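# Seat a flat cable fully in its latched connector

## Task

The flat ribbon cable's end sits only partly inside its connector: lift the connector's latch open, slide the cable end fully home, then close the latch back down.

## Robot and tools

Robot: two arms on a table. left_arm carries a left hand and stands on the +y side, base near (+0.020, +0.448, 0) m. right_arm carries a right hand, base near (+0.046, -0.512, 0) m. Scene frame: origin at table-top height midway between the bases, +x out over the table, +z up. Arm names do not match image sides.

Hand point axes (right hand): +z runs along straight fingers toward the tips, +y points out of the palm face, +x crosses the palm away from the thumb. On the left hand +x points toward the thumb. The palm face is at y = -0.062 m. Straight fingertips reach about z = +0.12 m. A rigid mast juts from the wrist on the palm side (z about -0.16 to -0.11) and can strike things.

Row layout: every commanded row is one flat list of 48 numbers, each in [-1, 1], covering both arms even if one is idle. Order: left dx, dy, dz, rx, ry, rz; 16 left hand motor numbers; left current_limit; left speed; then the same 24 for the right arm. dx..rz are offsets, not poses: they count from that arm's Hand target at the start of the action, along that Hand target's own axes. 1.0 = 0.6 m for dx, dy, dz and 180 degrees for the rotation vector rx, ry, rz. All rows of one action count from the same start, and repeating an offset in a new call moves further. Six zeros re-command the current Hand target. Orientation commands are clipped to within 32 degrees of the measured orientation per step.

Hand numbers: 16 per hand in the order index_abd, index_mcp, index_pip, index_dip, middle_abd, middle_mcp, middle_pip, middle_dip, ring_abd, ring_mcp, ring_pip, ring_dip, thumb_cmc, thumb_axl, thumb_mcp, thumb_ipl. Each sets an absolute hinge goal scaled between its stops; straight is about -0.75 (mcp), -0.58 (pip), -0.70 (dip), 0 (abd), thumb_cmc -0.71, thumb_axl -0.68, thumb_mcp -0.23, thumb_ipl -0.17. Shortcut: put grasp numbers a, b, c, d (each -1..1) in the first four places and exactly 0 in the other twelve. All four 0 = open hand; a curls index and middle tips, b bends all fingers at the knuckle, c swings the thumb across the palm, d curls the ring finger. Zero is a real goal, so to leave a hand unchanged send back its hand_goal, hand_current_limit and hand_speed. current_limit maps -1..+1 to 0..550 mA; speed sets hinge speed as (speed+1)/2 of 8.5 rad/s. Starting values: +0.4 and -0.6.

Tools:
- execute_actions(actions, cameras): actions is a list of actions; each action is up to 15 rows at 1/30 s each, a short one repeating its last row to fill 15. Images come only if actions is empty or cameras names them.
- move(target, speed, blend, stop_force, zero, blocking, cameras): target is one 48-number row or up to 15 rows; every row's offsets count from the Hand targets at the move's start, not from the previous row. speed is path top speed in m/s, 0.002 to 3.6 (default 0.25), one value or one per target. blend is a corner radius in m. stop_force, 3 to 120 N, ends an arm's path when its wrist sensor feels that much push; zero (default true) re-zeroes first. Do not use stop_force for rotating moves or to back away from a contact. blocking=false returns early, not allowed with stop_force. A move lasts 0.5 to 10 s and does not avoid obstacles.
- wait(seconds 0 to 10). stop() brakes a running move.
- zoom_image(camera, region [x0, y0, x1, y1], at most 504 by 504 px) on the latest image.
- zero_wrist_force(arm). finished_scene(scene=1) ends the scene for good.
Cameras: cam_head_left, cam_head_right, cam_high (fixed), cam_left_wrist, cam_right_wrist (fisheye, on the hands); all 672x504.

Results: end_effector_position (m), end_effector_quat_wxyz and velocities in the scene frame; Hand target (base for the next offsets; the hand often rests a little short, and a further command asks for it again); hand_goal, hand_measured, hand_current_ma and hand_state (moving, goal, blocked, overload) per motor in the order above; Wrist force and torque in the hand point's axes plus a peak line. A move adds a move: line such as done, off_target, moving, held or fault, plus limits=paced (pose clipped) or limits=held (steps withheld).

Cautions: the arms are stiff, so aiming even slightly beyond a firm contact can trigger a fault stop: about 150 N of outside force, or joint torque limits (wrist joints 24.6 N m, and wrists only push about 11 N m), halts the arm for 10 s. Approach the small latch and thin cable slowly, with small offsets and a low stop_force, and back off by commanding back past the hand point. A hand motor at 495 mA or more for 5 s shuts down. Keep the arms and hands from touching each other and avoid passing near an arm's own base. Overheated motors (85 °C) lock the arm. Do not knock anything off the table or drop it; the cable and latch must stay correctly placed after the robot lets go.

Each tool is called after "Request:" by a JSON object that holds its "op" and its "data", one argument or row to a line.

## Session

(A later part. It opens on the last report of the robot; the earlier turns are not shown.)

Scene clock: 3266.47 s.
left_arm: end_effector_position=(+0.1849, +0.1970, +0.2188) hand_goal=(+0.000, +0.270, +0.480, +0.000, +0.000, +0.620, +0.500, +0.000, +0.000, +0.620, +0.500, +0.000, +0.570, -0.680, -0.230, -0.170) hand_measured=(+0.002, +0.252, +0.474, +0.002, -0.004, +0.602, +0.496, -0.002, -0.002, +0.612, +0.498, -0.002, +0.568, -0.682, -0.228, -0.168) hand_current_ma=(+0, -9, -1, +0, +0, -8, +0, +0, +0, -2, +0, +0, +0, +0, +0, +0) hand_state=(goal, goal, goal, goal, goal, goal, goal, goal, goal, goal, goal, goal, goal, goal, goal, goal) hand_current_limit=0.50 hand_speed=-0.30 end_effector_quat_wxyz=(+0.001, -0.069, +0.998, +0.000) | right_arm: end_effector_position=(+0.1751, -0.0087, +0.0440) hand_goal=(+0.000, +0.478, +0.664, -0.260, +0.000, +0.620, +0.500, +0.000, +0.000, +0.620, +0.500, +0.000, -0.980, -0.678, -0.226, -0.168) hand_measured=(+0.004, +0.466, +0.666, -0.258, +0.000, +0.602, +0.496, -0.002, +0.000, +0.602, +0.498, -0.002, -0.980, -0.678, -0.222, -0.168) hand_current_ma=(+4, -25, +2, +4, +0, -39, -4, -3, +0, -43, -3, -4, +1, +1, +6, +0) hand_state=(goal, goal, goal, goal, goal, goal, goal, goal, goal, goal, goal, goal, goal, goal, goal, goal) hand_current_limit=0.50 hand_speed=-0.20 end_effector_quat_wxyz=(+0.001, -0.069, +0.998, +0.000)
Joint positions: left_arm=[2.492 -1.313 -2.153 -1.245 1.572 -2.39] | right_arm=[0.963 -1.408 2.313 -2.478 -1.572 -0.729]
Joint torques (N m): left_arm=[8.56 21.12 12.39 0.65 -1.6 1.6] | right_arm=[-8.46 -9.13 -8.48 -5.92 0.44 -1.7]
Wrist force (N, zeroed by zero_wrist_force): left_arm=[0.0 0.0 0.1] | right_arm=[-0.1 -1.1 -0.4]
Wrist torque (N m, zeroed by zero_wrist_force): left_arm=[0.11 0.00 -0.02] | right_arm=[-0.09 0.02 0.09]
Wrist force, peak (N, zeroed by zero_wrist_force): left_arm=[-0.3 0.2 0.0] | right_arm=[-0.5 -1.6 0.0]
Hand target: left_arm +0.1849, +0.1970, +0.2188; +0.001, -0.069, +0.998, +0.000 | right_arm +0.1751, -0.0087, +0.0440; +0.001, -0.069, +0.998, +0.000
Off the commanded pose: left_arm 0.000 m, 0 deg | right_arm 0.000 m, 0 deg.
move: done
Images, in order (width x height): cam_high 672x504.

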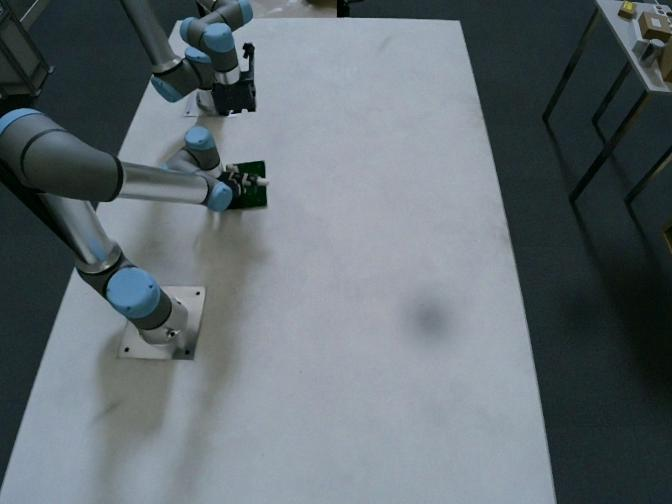

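Request:
{"op": "execute_actions", "data": {
  "actions": [],
  "cameras": ["cam_left_wrist"]
}}

Scene clock: 3307.50 s.
left_arm: end_effector_position=(+0.1849, +0.1970, +0.2188) hand_goal=(+0.000, +0.270, +0.480, +0.000, +0.000, +0.620, +0.500, +0.000, +0.000, +0.620, +0.500, +0.000, +0.570, -0.680, -0.230, -0.170) hand_measured=(+0.002, +0.252, +0.474, +0.002, -0.004, +0.602, +0.496, -0.002, -0.002, +0.612, +0.498, -0.002, +0.568, -0.682, -0.228, -0.168) hand_current_ma=(+0, -9, -1, +0, +0, -8, +0, +0, +0, -2, +0, +0, +0, +0, +0, +0) hand_state=(goal, goal, goal, goal, goal, goal, goal, goal, goal, goal, goal, goal, goal, goal, goal, goal) hand_current_limit=0.50 hand_speed=-0.30 end_effector_quat_wxyz=(+0.001, -0.069, +0.998, +0.000) | right_arm: end_effector_position=(+0.1751, -0.0087, +0.0440) hand_goal=(+0.000, +0.478, +0.664, -0.260, +0.000, +0.620, +0.500, +0.000, +0.000, +0.620, +0.500, +0.000, -0.980, -0.678, -0.226, -0.168) hand_measured=(+0.004, +0.466, +0.666, -0.258, +0.000, +0.602, +0.496, -0.002, +0.000, +0.602, +0.498, -0.002, -0.980, -0.678, -0.222, -0.168) hand_current_ma=(+4, -25, +2, +4, +0, -39, -4, -3, +0, -43, -3, -4, +1, +1, +6, +0) hand_state=(goal, goal, goal, goal, goal, goal, goal, goal, goal, goal, goal, goal, goal, goal, goal, goal) hand_current_limit=0.50 hand_speed=-0.20 end_effector_quat_wxyz=(+0.001, -0.069, +0.998, +0.000)
Joint positions: left_arm=[2.492 -1.313 -2.153 -1.245 1.572 -2.39] | right_arm=[0.963 -1.408 2.313 -2.478 -1.572 -0.729]
Joint velocities: within noise
Joint torques (N m): left_arm=[8.11 21.55 11.53 0.41 -1.59 1.95] | right_arm=[-7.75 -9.43 -8.61 -5.86 0.61 -0.75]
Motor temperatures (°C): left_arm=[23 27 24 34 30 33] | right_arm=[25 26 27 29 30 32]
Wrist force (N, zeroed by zero_wrist_force): left_arm=[-0.2 -0.1 0.0] | right_arm=[0.5 -1.0 -0.5]
Wrist torque (N m, zeroed by zero_wrist_force): left_arm=[0.12 0.02 -0.03] | right_arm=[-0.06 -0.06 0.15]
Wrist force, peak (N, zeroed by zero_wrist_force): left_arm=[-0.3 -0.1 0.1] | right_arm=[-0.1 -1.3 -0.3]
Hand target: left_arm +0.1849, +0.1970, +0.2188; +0.001, -0.069, +0.998, +0.000 | right_arm +0.1751, -0.0087, +0.0440; +0.001, -0.069, +0.998, +0.000
Off the commanded pose: left_arm 0.000 m, 0 deg | right_arm 0.000 m, 0 deg.
camera_calibration:
cam_left_wrist: T_world_to_cam=[[0.850117, -0.525217, -0.0380478, -0.073442], [-0.315348, -0.565623, 0.761988, -0.0499416], [-0.42173, -0.635781, -0.646473, 0.46879], [0, 0, 0, 1]] pos_world=[0.244388, 0.231226, 0.33832]
Images, in order (width x height): cam_left_wrist 672x504.

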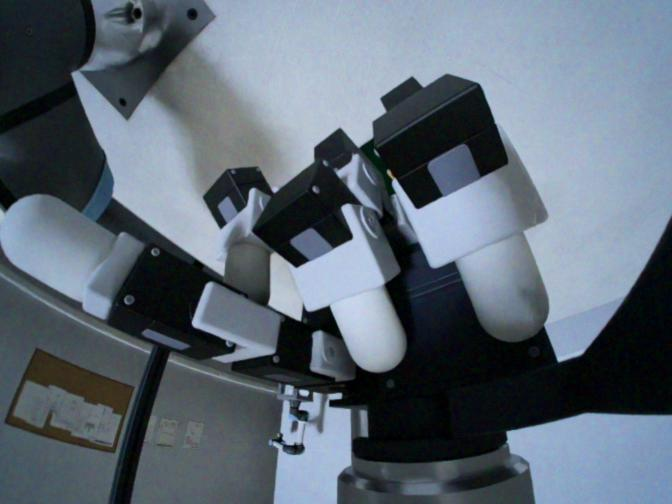

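Request:
{"op": "move", "data": {
  "target": [0,0,0,0,0,0, 0,0.27,0.48,0.001, 0,0.62,0.5,0.001, 0,0.62,0.5,0.001, 0.571,-0.68,-0.23,-0.17, 0.5,-0.3, 0.10148,-0.07151,0,0,0,0, 0,0.479,0.664,-0.26, 0,0.62,0.5,0.001, 0,0.62,0.5,0.001, -0.98,-0.678,-0.226,-0.168, 0.5,-0.2],
  "speed": 0.1,
  "cameras": ["cam_high","cam_right_wrist"]
}}

Request:
{"op": "zoom_image", "data": {
  "camera": "cam_right_wrist",
  "region": [460, 190, 516, 250]
}}

Request:
{"op": "zoom_image", "data": {
  "camera": "cam_high",
  "region": [228, 175, 258, 197]
}}

Scene clock: 3321.53 s.
left_arm: end_effector_position=(+0.1849, +0.1970, +0.2188) hand_goal=(+0.000, +0.270, +0.480, +0.000, +0.000, +0.620, +0.500, +0.000, +0.000, +0.620, +0.500, +0.000, +0.570, -0.680, -0.230, -0.170) hand_measured=(+0.002, +0.252, +0.474, +0.002, -0.004, +0.602, +0.496, -0.002, -0.002, +0.612, +0.498, -0.002, +0.568, -0.682, -0.228, -0.168) hand_current_ma=(+0, -9, -1, +0, +0, -8, +0, +0, +0, -2, +0, +0, +0, +0, +0, +0) hand_state=(goal, goal, goal, goal, goal, goal, goal, goal, goal, goal, goal, goal, goal, goal, goal, goal) hand_current_limit=0.50 hand_speed=-0.30 end_effector_quat_wxyz=(+0.001, -0.069, +0.998, +0.000) | right_arm: end_effector_position=(+0.1208, -0.0595, +0.0438) hand_goal=(+0.000, +0.478, +0.664, -0.260, +0.000, +0.620, +0.500, +0.000, +0.000, +0.620, +0.500, +0.000, -0.980, -0.678, -0.226, -0.168) hand_measured=(+0.004, +0.466, +0.666, -0.258, +0.000, +0.602, +0.496, -0.002, +0.000, +0.602, +0.498, -0.002, -0.980, -0.678, -0.222, -0.168) hand_current_ma=(+4, -25, +2, +4, +0, -39, -4, -3, +0, -43, -3, -4, +1, +1, +6, +0) hand_state=(goal, goal, goal, goal, goal, goal, goal, goal, goal, goal, goal, goal, goal, goal, goal, goal) hand_current_limit=0.50 hand_speed=-0.20 end_effector_quat_wxyz=(+0.001, -0.069, +0.998, +0.000)
Joint positions: left_arm=[2.492 -1.313 -2.153 -1.245 1.572 -2.39] | right_arm=[1.012 -1.545 2.474 -2.502 -1.572 -0.68]
Joint torques (N m): left_arm=[7.74 21.99 11.65 0.67 -1.71 1.94] | right_arm=[11.29 -28.6 -8.67 -0.36 -0.85 1.88]
Wrist force (N, zeroed by zero_wrist_force): left_arm=[-0.2 0.0 0.0] | right_arm=[-0.2 -0.9 -0.7]
Wrist torque (N m, zeroed by zero_wrist_force): left_arm=[0.13 0.02 -0.03] | right_arm=[-0.03 0.04 -0.08]
Wrist force, peak (N, zeroed by zero_wrist_force): left_arm=[-0.2 -0.3 -0.1] | right_arm=[0.3 -1.4 -0.8]
Hand target: left_arm +0.1849, +0.1970, +0.2188; +0.001, -0.069, +0.998, +0.000 | right_arm +0.1207, -0.0596, +0.0438; +0.001, -0.069, +0.998, +0.000
Off the commanded pose: left_arm 0.000 m, 0 deg | right_arm 0.000 m, 0 deg.
move: done
camera_calibration:
cam_right_wrist: T_world_to_cam=[[0.693226, 0.720549, -0.0157025, -0.00387698], [0.482335, -0.447636, 0.752977, -0.171086], [0.535528, -0.529558, -0.657859, 0.0564311], [0, 0, 0, 1]] pos_world=[0.0549882, -0.0439074, 0.165887]
Images, in order (width x height): cam_high 672x504, cam_right_wrist 672x504.

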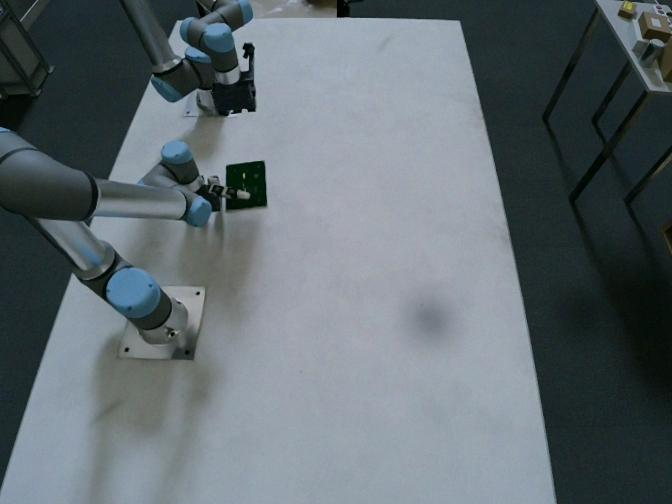

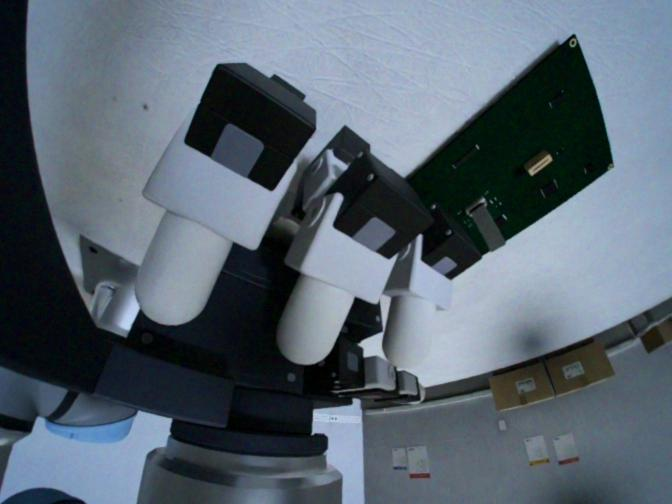

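Scaled by 8.400 from the camera's 672x504 image, which has a finer 960x720 frame.

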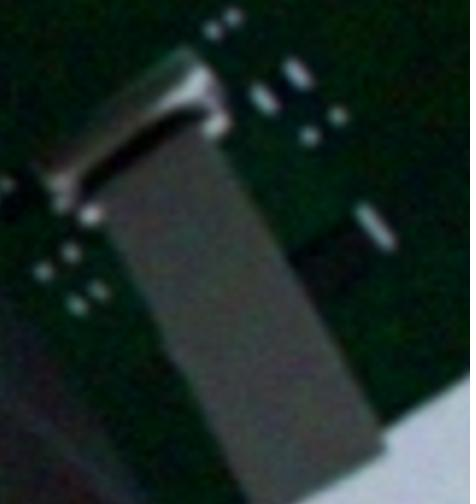

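Scaled by 16.800 from the camera's 672x504 image, which has a finer 960x720 frame.

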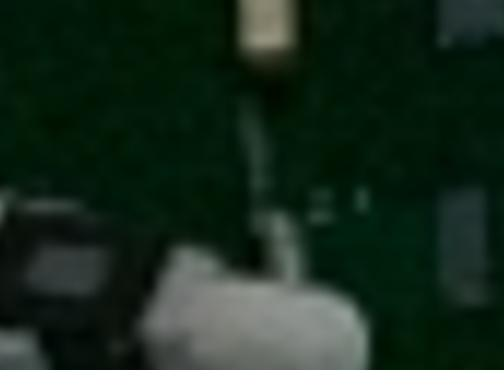

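Request:
{"op": "move", "data": {
  "target": [
    [0,0,0,0,0,0, 0,0.27,0.48,0.001, 0,0.62,0.5,0.001, 0,0.62,0.5,0.001, 0.571,-0.68,-0.23,-0.17, 0.5,-0.3, -0.10148,0.07151,0,0,0,0, 0,0.479,0.664,-0.26, 0,0.62,0.5,0.001, 0,0.62,0.5,0.001, -0.98,-0.678,-0.226,-0.168, 0.5,-0.2],
    [0,0,0,0,0,0, 0,0.27,0.48,0.001, 0,0.62,0.5,0.001, 0,0.62,0.5,0.001, 0.571,-0.68,-0.23,-0.17, 0.5,-0.3, -0.10648,0.07151,0,0,0,0, 0,0.479,0.664,-0.26, 0,0.62,0.5,0.001, 0,0.62,0.5,0.001, -0.98,-0.678,-0.226,-0.168, 0.5,-0.2]
  ],
  "speed": [0.1, 0.02],
  "cameras": ["cam_high"]
}}

Request:
{"op": "zoom_image", "data": {
  "camera": "cam_high",
  "region": [228, 175, 258, 197]
}}

Scene clock: 3329.97 s.
left_arm: end_effector_position=(+0.1849, +0.1970, +0.2188) hand_goal=(+0.000, +0.270, +0.480, +0.000, +0.000, +0.620, +0.500, +0.000, +0.000, +0.620, +0.500, +0.000, +0.570, -0.680, -0.230, -0.170) hand_measured=(+0.002, +0.252, +0.474, +0.002, -0.004, +0.602, +0.496, -0.002, -0.002, +0.612, +0.498, -0.002, +0.568, -0.682, -0.228, -0.168) hand_current_ma=(+0, -9, -1, +0, +0, -8, +0, +0, +0, -2, +0, +0, +0, +0, +0, +0) hand_state=(goal, goal, goal, goal, goal, goal, goal, goal, goal, goal, goal, goal, goal, goal, goal, goal) hand_current_limit=0.50 hand_speed=-0.30 end_effector_quat_wxyz=(+0.001, -0.069, +0.998, +0.000) | right_arm: end_effector_position=(+0.1779, -0.0083, +0.0440) hand_goal=(+0.000, +0.478, +0.664, -0.260, +0.000, +0.620, +0.500, +0.000, +0.000, +0.620, +0.500, +0.000, -0.980, -0.678, -0.226, -0.168) hand_measured=(+0.004, +0.466, +0.666, -0.258, +0.000, +0.602, +0.496, -0.002, +0.000, +0.602, +0.498, -0.002, -0.980, -0.678, -0.222, -0.168) hand_current_ma=(+4, -25, +2, +4, +0, -39, -4, -3, +0, -43, -3, -4, +1, +1, +6, +0) hand_state=(goal, goal, goal, goal, goal, goal, goal, goal, goal, goal, goal, goal, goal, goal, goal, goal) hand_current_limit=0.50 hand_speed=-0.20 end_effector_quat_wxyz=(+0.001, -0.069, +0.998, +0.000)
Joint positions: left_arm=[2.492 -1.313 -2.153 -1.245 1.572 -2.39] | right_arm=[0.958 -1.405 2.31 -2.477 -1.572 -0.734]
Joint torques (N m): left_arm=[8.95 20.99 11.03 0.74 -1.61 1.95] | right_arm=[-9.31 -9.91 -22.37 -0.34 2.16 -2.14]
Wrist force (N, zeroed by zero_wrist_force): left_arm=[0.0 0.0 0.1] | right_arm=[-0.1 -1.2 -0.2]
Wrist torque (N m, zeroed by zero_wrist_force): left_arm=[0.11 0.00 -0.02] | right_arm=[-0.11 0.01 0.14]
Wrist force, peak (N, zeroed by zero_wrist_force): left_arm=[-0.3 0.1 0.1] | right_arm=[0.7 -1.6 -0.6]
Hand target: left_arm +0.1849, +0.1970, +0.2188; +0.001, -0.069, +0.998, +0.000 | right_arm +0.1780, -0.0083, +0.0440; +0.001, -0.069, +0.998, +0.000
Off the commanded pose: left_arm 0.000 m, 0 deg | right_arm 0.000 m, 0 deg.
move: done
Images, in order (width x height): cam_high 672x504.

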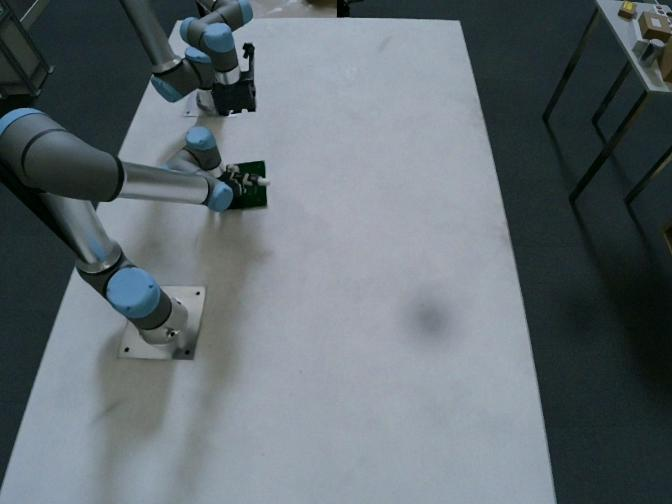

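Scaled by 16.800 from the camera's 672x504 image, which has a finer 960x720 frame.

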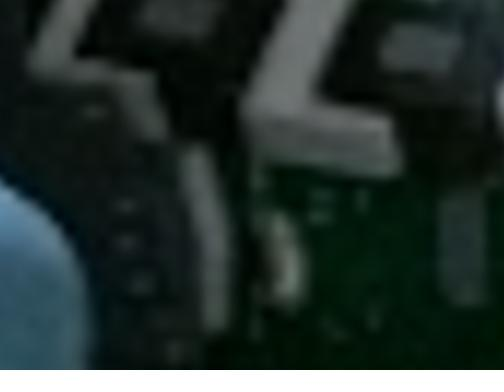

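Request:
{"op": "move", "data": {
  "target": [0,0,0,0,0,0, 0,0.27,0.48,0.001, 0,0.62,0.5,0.001, 0,0.62,0.5,0.001, 0.571,-0.68,-0.23,-0.17, 0.5,-0.3, -0.0033,0,0,0,0,0, 0,0.479,0.664,-0.26, 0,0.62,0.5,0.001, 0,0.62,0.5,0.001, -0.98,-0.678,-0.226,-0.168, 0.5,-0.2],
  "speed": 0.02
}}

Request:
{"op": "move", "data": {
  "target": [0,0,0,0,0,0, 0,0.27,0.48,0.001, 0,0.62,0.5,0.001, 0,0.62,0.5,0.001, 0.571,-0.68,-0.23,-0.17, 0.5,-0.3, -0.0033,0,0,0,0,0, 0,0.479,0.664,-0.26, 0,0.62,0.5,0.001, 0,0.62,0.5,0.001, -0.98,-0.678,-0.226,-0.168, 0.5,-0.2],
  "speed": 0.02
}}

Request:
{"op": "zoom_image", "data": {
  "camera": "cam_high",
  "region": [228, 175, 258, 197]
}}

Scene clock: 3342.80 s.
left_arm: end_effector_position=(+0.1849, +0.1970, +0.2188) hand_goal=(+0.000, +0.270, +0.480, +0.000, +0.000, +0.620, +0.500, +0.000, +0.000, +0.620, +0.500, +0.000, +0.570, -0.680, -0.230, -0.170) hand_measured=(+0.002, +0.252, +0.474, +0.002, -0.004, +0.602, +0.496, -0.002, -0.002, +0.612, +0.498, -0.002, +0.568, -0.682, -0.228, -0.168) hand_current_ma=(+0, -9, -1, +0, +0, -8, +0, +0, +0, -2, +0, +0, +0, +0, +0, +0) hand_state=(goal, goal, goal, goal, goal, goal, goal, goal, goal, goal, goal, goal, goal, goal, goal, goal) hand_current_limit=0.50 hand_speed=-0.30 end_effector_quat_wxyz=(+0.001, -0.069, +0.998, +0.000) | right_arm: end_effector_position=(+0.1799, -0.0080, +0.0440) hand_goal=(+0.000, +0.478, +0.664, -0.260, +0.000, +0.620, +0.500, +0.000, +0.000, +0.620, +0.500, +0.000, -0.980, -0.678, -0.226, -0.168) hand_measured=(+0.004, +0.466, +0.666, -0.258, +0.000, +0.602, +0.496, -0.002, +0.000, +0.602, +0.498, -0.002, -0.980, -0.678, -0.222, -0.168) hand_current_ma=(+4, -25, +2, +4, +0, -39, -4, -3, +0, -43, -3, -4, +1, +1, +6, +0) hand_state=(goal, goal, goal, goal, goal, goal, goal, goal, goal, goal, goal, goal, goal, goal, goal, goal) hand_current_limit=0.50 hand_speed=-0.20 end_effector_quat_wxyz=(+0.001, -0.069, +0.998, +0.000)
Joint positions: left_arm=[2.492 -1.313 -2.153 -1.245 1.572 -2.39] | right_arm=[0.954 -1.404 2.308 -2.477 -1.572 -0.738]
Joint torques (N m): left_arm=[8.55 21.63 11.1 0.91 -1.37 1.72] | right_arm=[-11.3 -9.81 -22.59 -0.33 2.24 -2.33]
Wrist force (N, zeroed by zero_wrist_force): left_arm=[-0.1 0.0 -0.1] | right_arm=[0.1 -1.2 -0.4]
Wrist torque (N m, zeroed by zero_wrist_force): left_arm=[0.14 0.01 -0.03] | right_arm=[-0.09 0.00 0.14]
Wrist force, peak (N, zeroed by zero_wrist_force): left_arm=[0.0 0.2 0.3] | right_arm=[-0.1 -1.4 0.0]
Hand target: left_arm +0.1849, +0.1970, +0.2188; +0.001, -0.069, +0.998, +0.000 | right_arm +0.1800, -0.0080, +0.0440; +0.001, -0.069, +0.998, +0.000
Off the commanded pose: left_arm 0.000 m, 0 deg | right_arm 0.000 m, 0 deg.
move: done

Scene clock: 3343.50 s.
left_arm: end_effector_position=(+0.1849, +0.1970, +0.2188) hand_goal=(+0.000, +0.270, +0.480, +0.000, +0.000, +0.620, +0.500, +0.000, +0.000, +0.620, +0.500, +0.000, +0.570, -0.680, -0.230, -0.170) hand_measured=(+0.002, +0.252, +0.474, +0.002, -0.004, +0.602, +0.496, -0.002, -0.002, +0.612, +0.498, -0.002, +0.568, -0.682, -0.228, -0.168) hand_current_ma=(+0, -9, -1, +0, +0, -8, +0, +0, +0, -2, +0, +0, +0, +0, +0, +0) hand_state=(goal, goal, goal, goal, goal, goal, goal, goal, goal, goal, goal, goal, goal, goal, goal, goal) hand_current_limit=0.50 hand_speed=-0.30 end_effector_quat_wxyz=(+0.001, -0.069, +0.998, +0.000) | right_arm: end_effector_position=(+0.1819, -0.0078, +0.0440) hand_goal=(+0.000, +0.478, +0.664, -0.260, +0.000, +0.620, +0.500, +0.000, +0.000, +0.620, +0.500, +0.000, -0.980, -0.678, -0.226, -0.168) hand_measured=(+0.004, +0.466, +0.666, -0.258, +0.000, +0.602, +0.496, -0.002, +0.000, +0.602, +0.498, -0.002, -0.980, -0.678, -0.222, -0.168) hand_current_ma=(+4, -25, +2, +4, +0, -39, -4, -3, +0, -43, -3, -4, +1, +1, +6, +0) hand_state=(goal, goal, goal, goal, goal, goal, goal, goal, goal, goal, goal, goal, goal, goal, goal, goal) hand_current_limit=0.50 hand_speed=-0.20 end_effector_quat_wxyz=(+0.001, -0.069, +0.998, +0.000)
Joint positions: left_arm=[2.492 -1.313 -2.153 -1.245 1.572 -2.39] | right_arm=[0.951 -1.402 2.306 -2.476 -1.572 -0.742]
Joint torques (N m): left_arm=[8.53 20.71 10.84 0.72 -1.37 1.69] | right_arm=[-8.99 -10.03 -21.61 -0.37 2.2 -2.17]
Wrist force (N, zeroed by zero_wrist_force): left_arm=[0.0 0.0 0.0] | right_arm=[-0.1 -0.8 -0.1]
Wrist torque (N m, zeroed by zero_wrist_force): left_arm=[0.11 0.00 -0.02] | right_arm=[-0.05 0.02 0.14]
Wrist force, peak (N, zeroed by zero_wrist_force): left_arm=[0.0 0.3 0.2] | right_arm=[-0.2 -1.1 -0.4]
Hand target: left_arm +0.1849, +0.1970, +0.2188; +0.001, -0.069, +0.998, +0.000 | right_arm +0.1820, -0.0078, +0.0440; +0.001, -0.069, +0.998, +0.000
Off the commanded pose: left_arm 0.000 m, 0 deg | right_arm 0.000 m, 0 deg.
move: done

Scaled by 16.800 from the camera's 672x504 image, which has a finer 960x720 frame.
This view is cut from an older image: the scene may have changed since it was taken.

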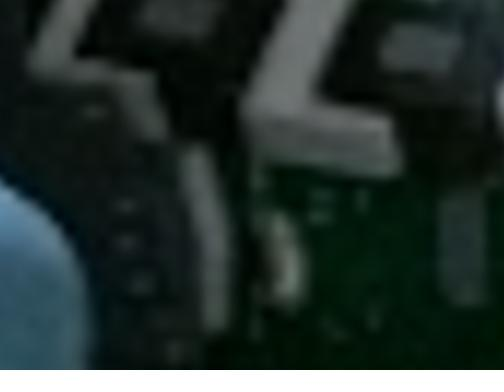

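Request:
{"op": "move", "data": {
  "target": [0,0,0,0,0,0, 0,0.27,0.48,0.001, 0,0.62,0.5,0.001, 0,0.62,0.5,0.001, 0.571,-0.68,-0.23,-0.17, 0.5,-0.3, -0.0025,0,0,0,0,0, 0,0.479,0.664,-0.26, 0,0.62,0.5,0.001, 0,0.62,0.5,0.001, -0.98,-0.678,-0.226,-0.168, 0.5,-0.2],
  "speed": 0.01,
  "cameras": ["cam_high"]
}}

Request:
{"op": "zoom_image", "data": {
  "camera": "cam_high",
  "region": [228, 175, 258, 197]
}}

Scene clock: 3372.10 s.
left_arm: end_effector_position=(+0.1849, +0.1970, +0.2188) hand_goal=(+0.000, +0.270, +0.480, +0.000, +0.000, +0.620, +0.500, +0.000, +0.000, +0.620, +0.500, +0.000, +0.570, -0.680, -0.230, -0.170) hand_measured=(+0.002, +0.252, +0.474, +0.002, -0.004, +0.602, +0.496, -0.002, -0.002, +0.612, +0.498, -0.002, +0.568, -0.682, -0.228, -0.168) hand_current_ma=(+0, -9, -1, +0, +0, -8, +0, +0, +0, -2, +0, +0, +0, +0, +0, +0) hand_state=(goal, goal, goal, goal, goal, goal, goal, goal, goal, goal, goal, goal, goal, goal, goal, goal) hand_current_limit=0.50 hand_speed=-0.30 end_effector_quat_wxyz=(+0.001, -0.069, +0.998, +0.000) | right_arm: end_effector_position=(+0.1834, -0.0076, +0.0440) hand_goal=(+0.000, +0.478, +0.664, -0.260, +0.000, +0.620, +0.500, +0.000, +0.000, +0.620, +0.500, +0.000, -0.980, -0.678, -0.226, -0.168) hand_measured=(+0.004, +0.466, +0.666, -0.258, +0.000, +0.602, +0.496, -0.002, +0.000, +0.602, +0.498, -0.002, -0.980, -0.678, -0.222, -0.168) hand_current_ma=(+4, -25, +2, +4, +0, -39, -4, -3, +0, -43, -3, -4, +1, +1, +6, +0) hand_state=(goal, goal, goal, goal, goal, goal, goal, goal, goal, goal, goal, goal, goal, goal, goal, goal) hand_current_limit=0.50 hand_speed=-0.20 end_effector_quat_wxyz=(+0.001, -0.069, +0.998, +0.000)
Joint positions: left_arm=[2.492 -1.313 -2.153 -1.245 1.572 -2.39] | right_arm=[0.948 -1.401 2.304 -2.476 -1.572 -0.744]
Joint torques (N m): left_arm=[8.99 20.65 10.41 1.04 -1.47 1.51] | right_arm=[-9.84 -9.77 -21.62 -0.42 2.21 -2.18]
Wrist force (N, zeroed by zero_wrist_force): left_arm=[-0.2 -0.1 0.0] | right_arm=[-0.1 -1.1 -0.1]
Wrist torque (N m, zeroed by zero_wrist_force): left_arm=[0.11 0.03 -0.03] | right_arm=[-0.09 0.01 0.14]
Wrist force, peak (N, zeroed by zero_wrist_force): left_arm=[0.0 0.0 0.3] | right_arm=[-0.3 -1.3 -0.4]
Hand target: left_arm +0.1849, +0.1970, +0.2188; +0.001, -0.069, +0.998, +0.000 | right_arm +0.1834, -0.0075, +0.0440; +0.001, -0.069, +0.998, +0.000
Off the commanded pose: left_arm 0.000 m, 0 deg | right_arm 0.000 m, 0 deg.
move: done
Images, in order (width x height): cam_high 672x504.

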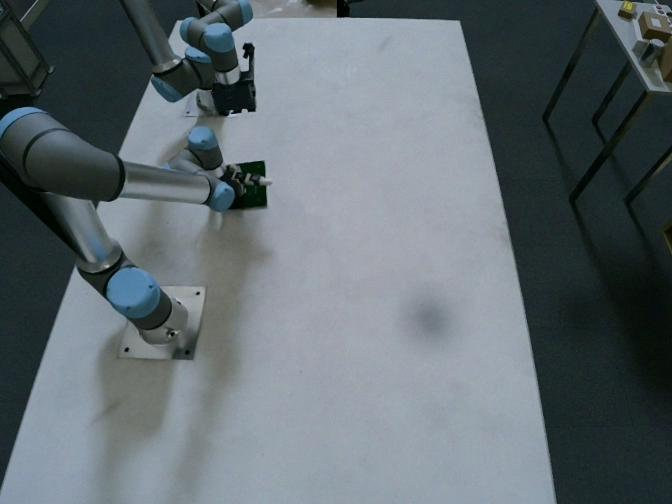

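Scaled by 16.800 from the camera's 672x504 image, which has a finer 960x720 frame.

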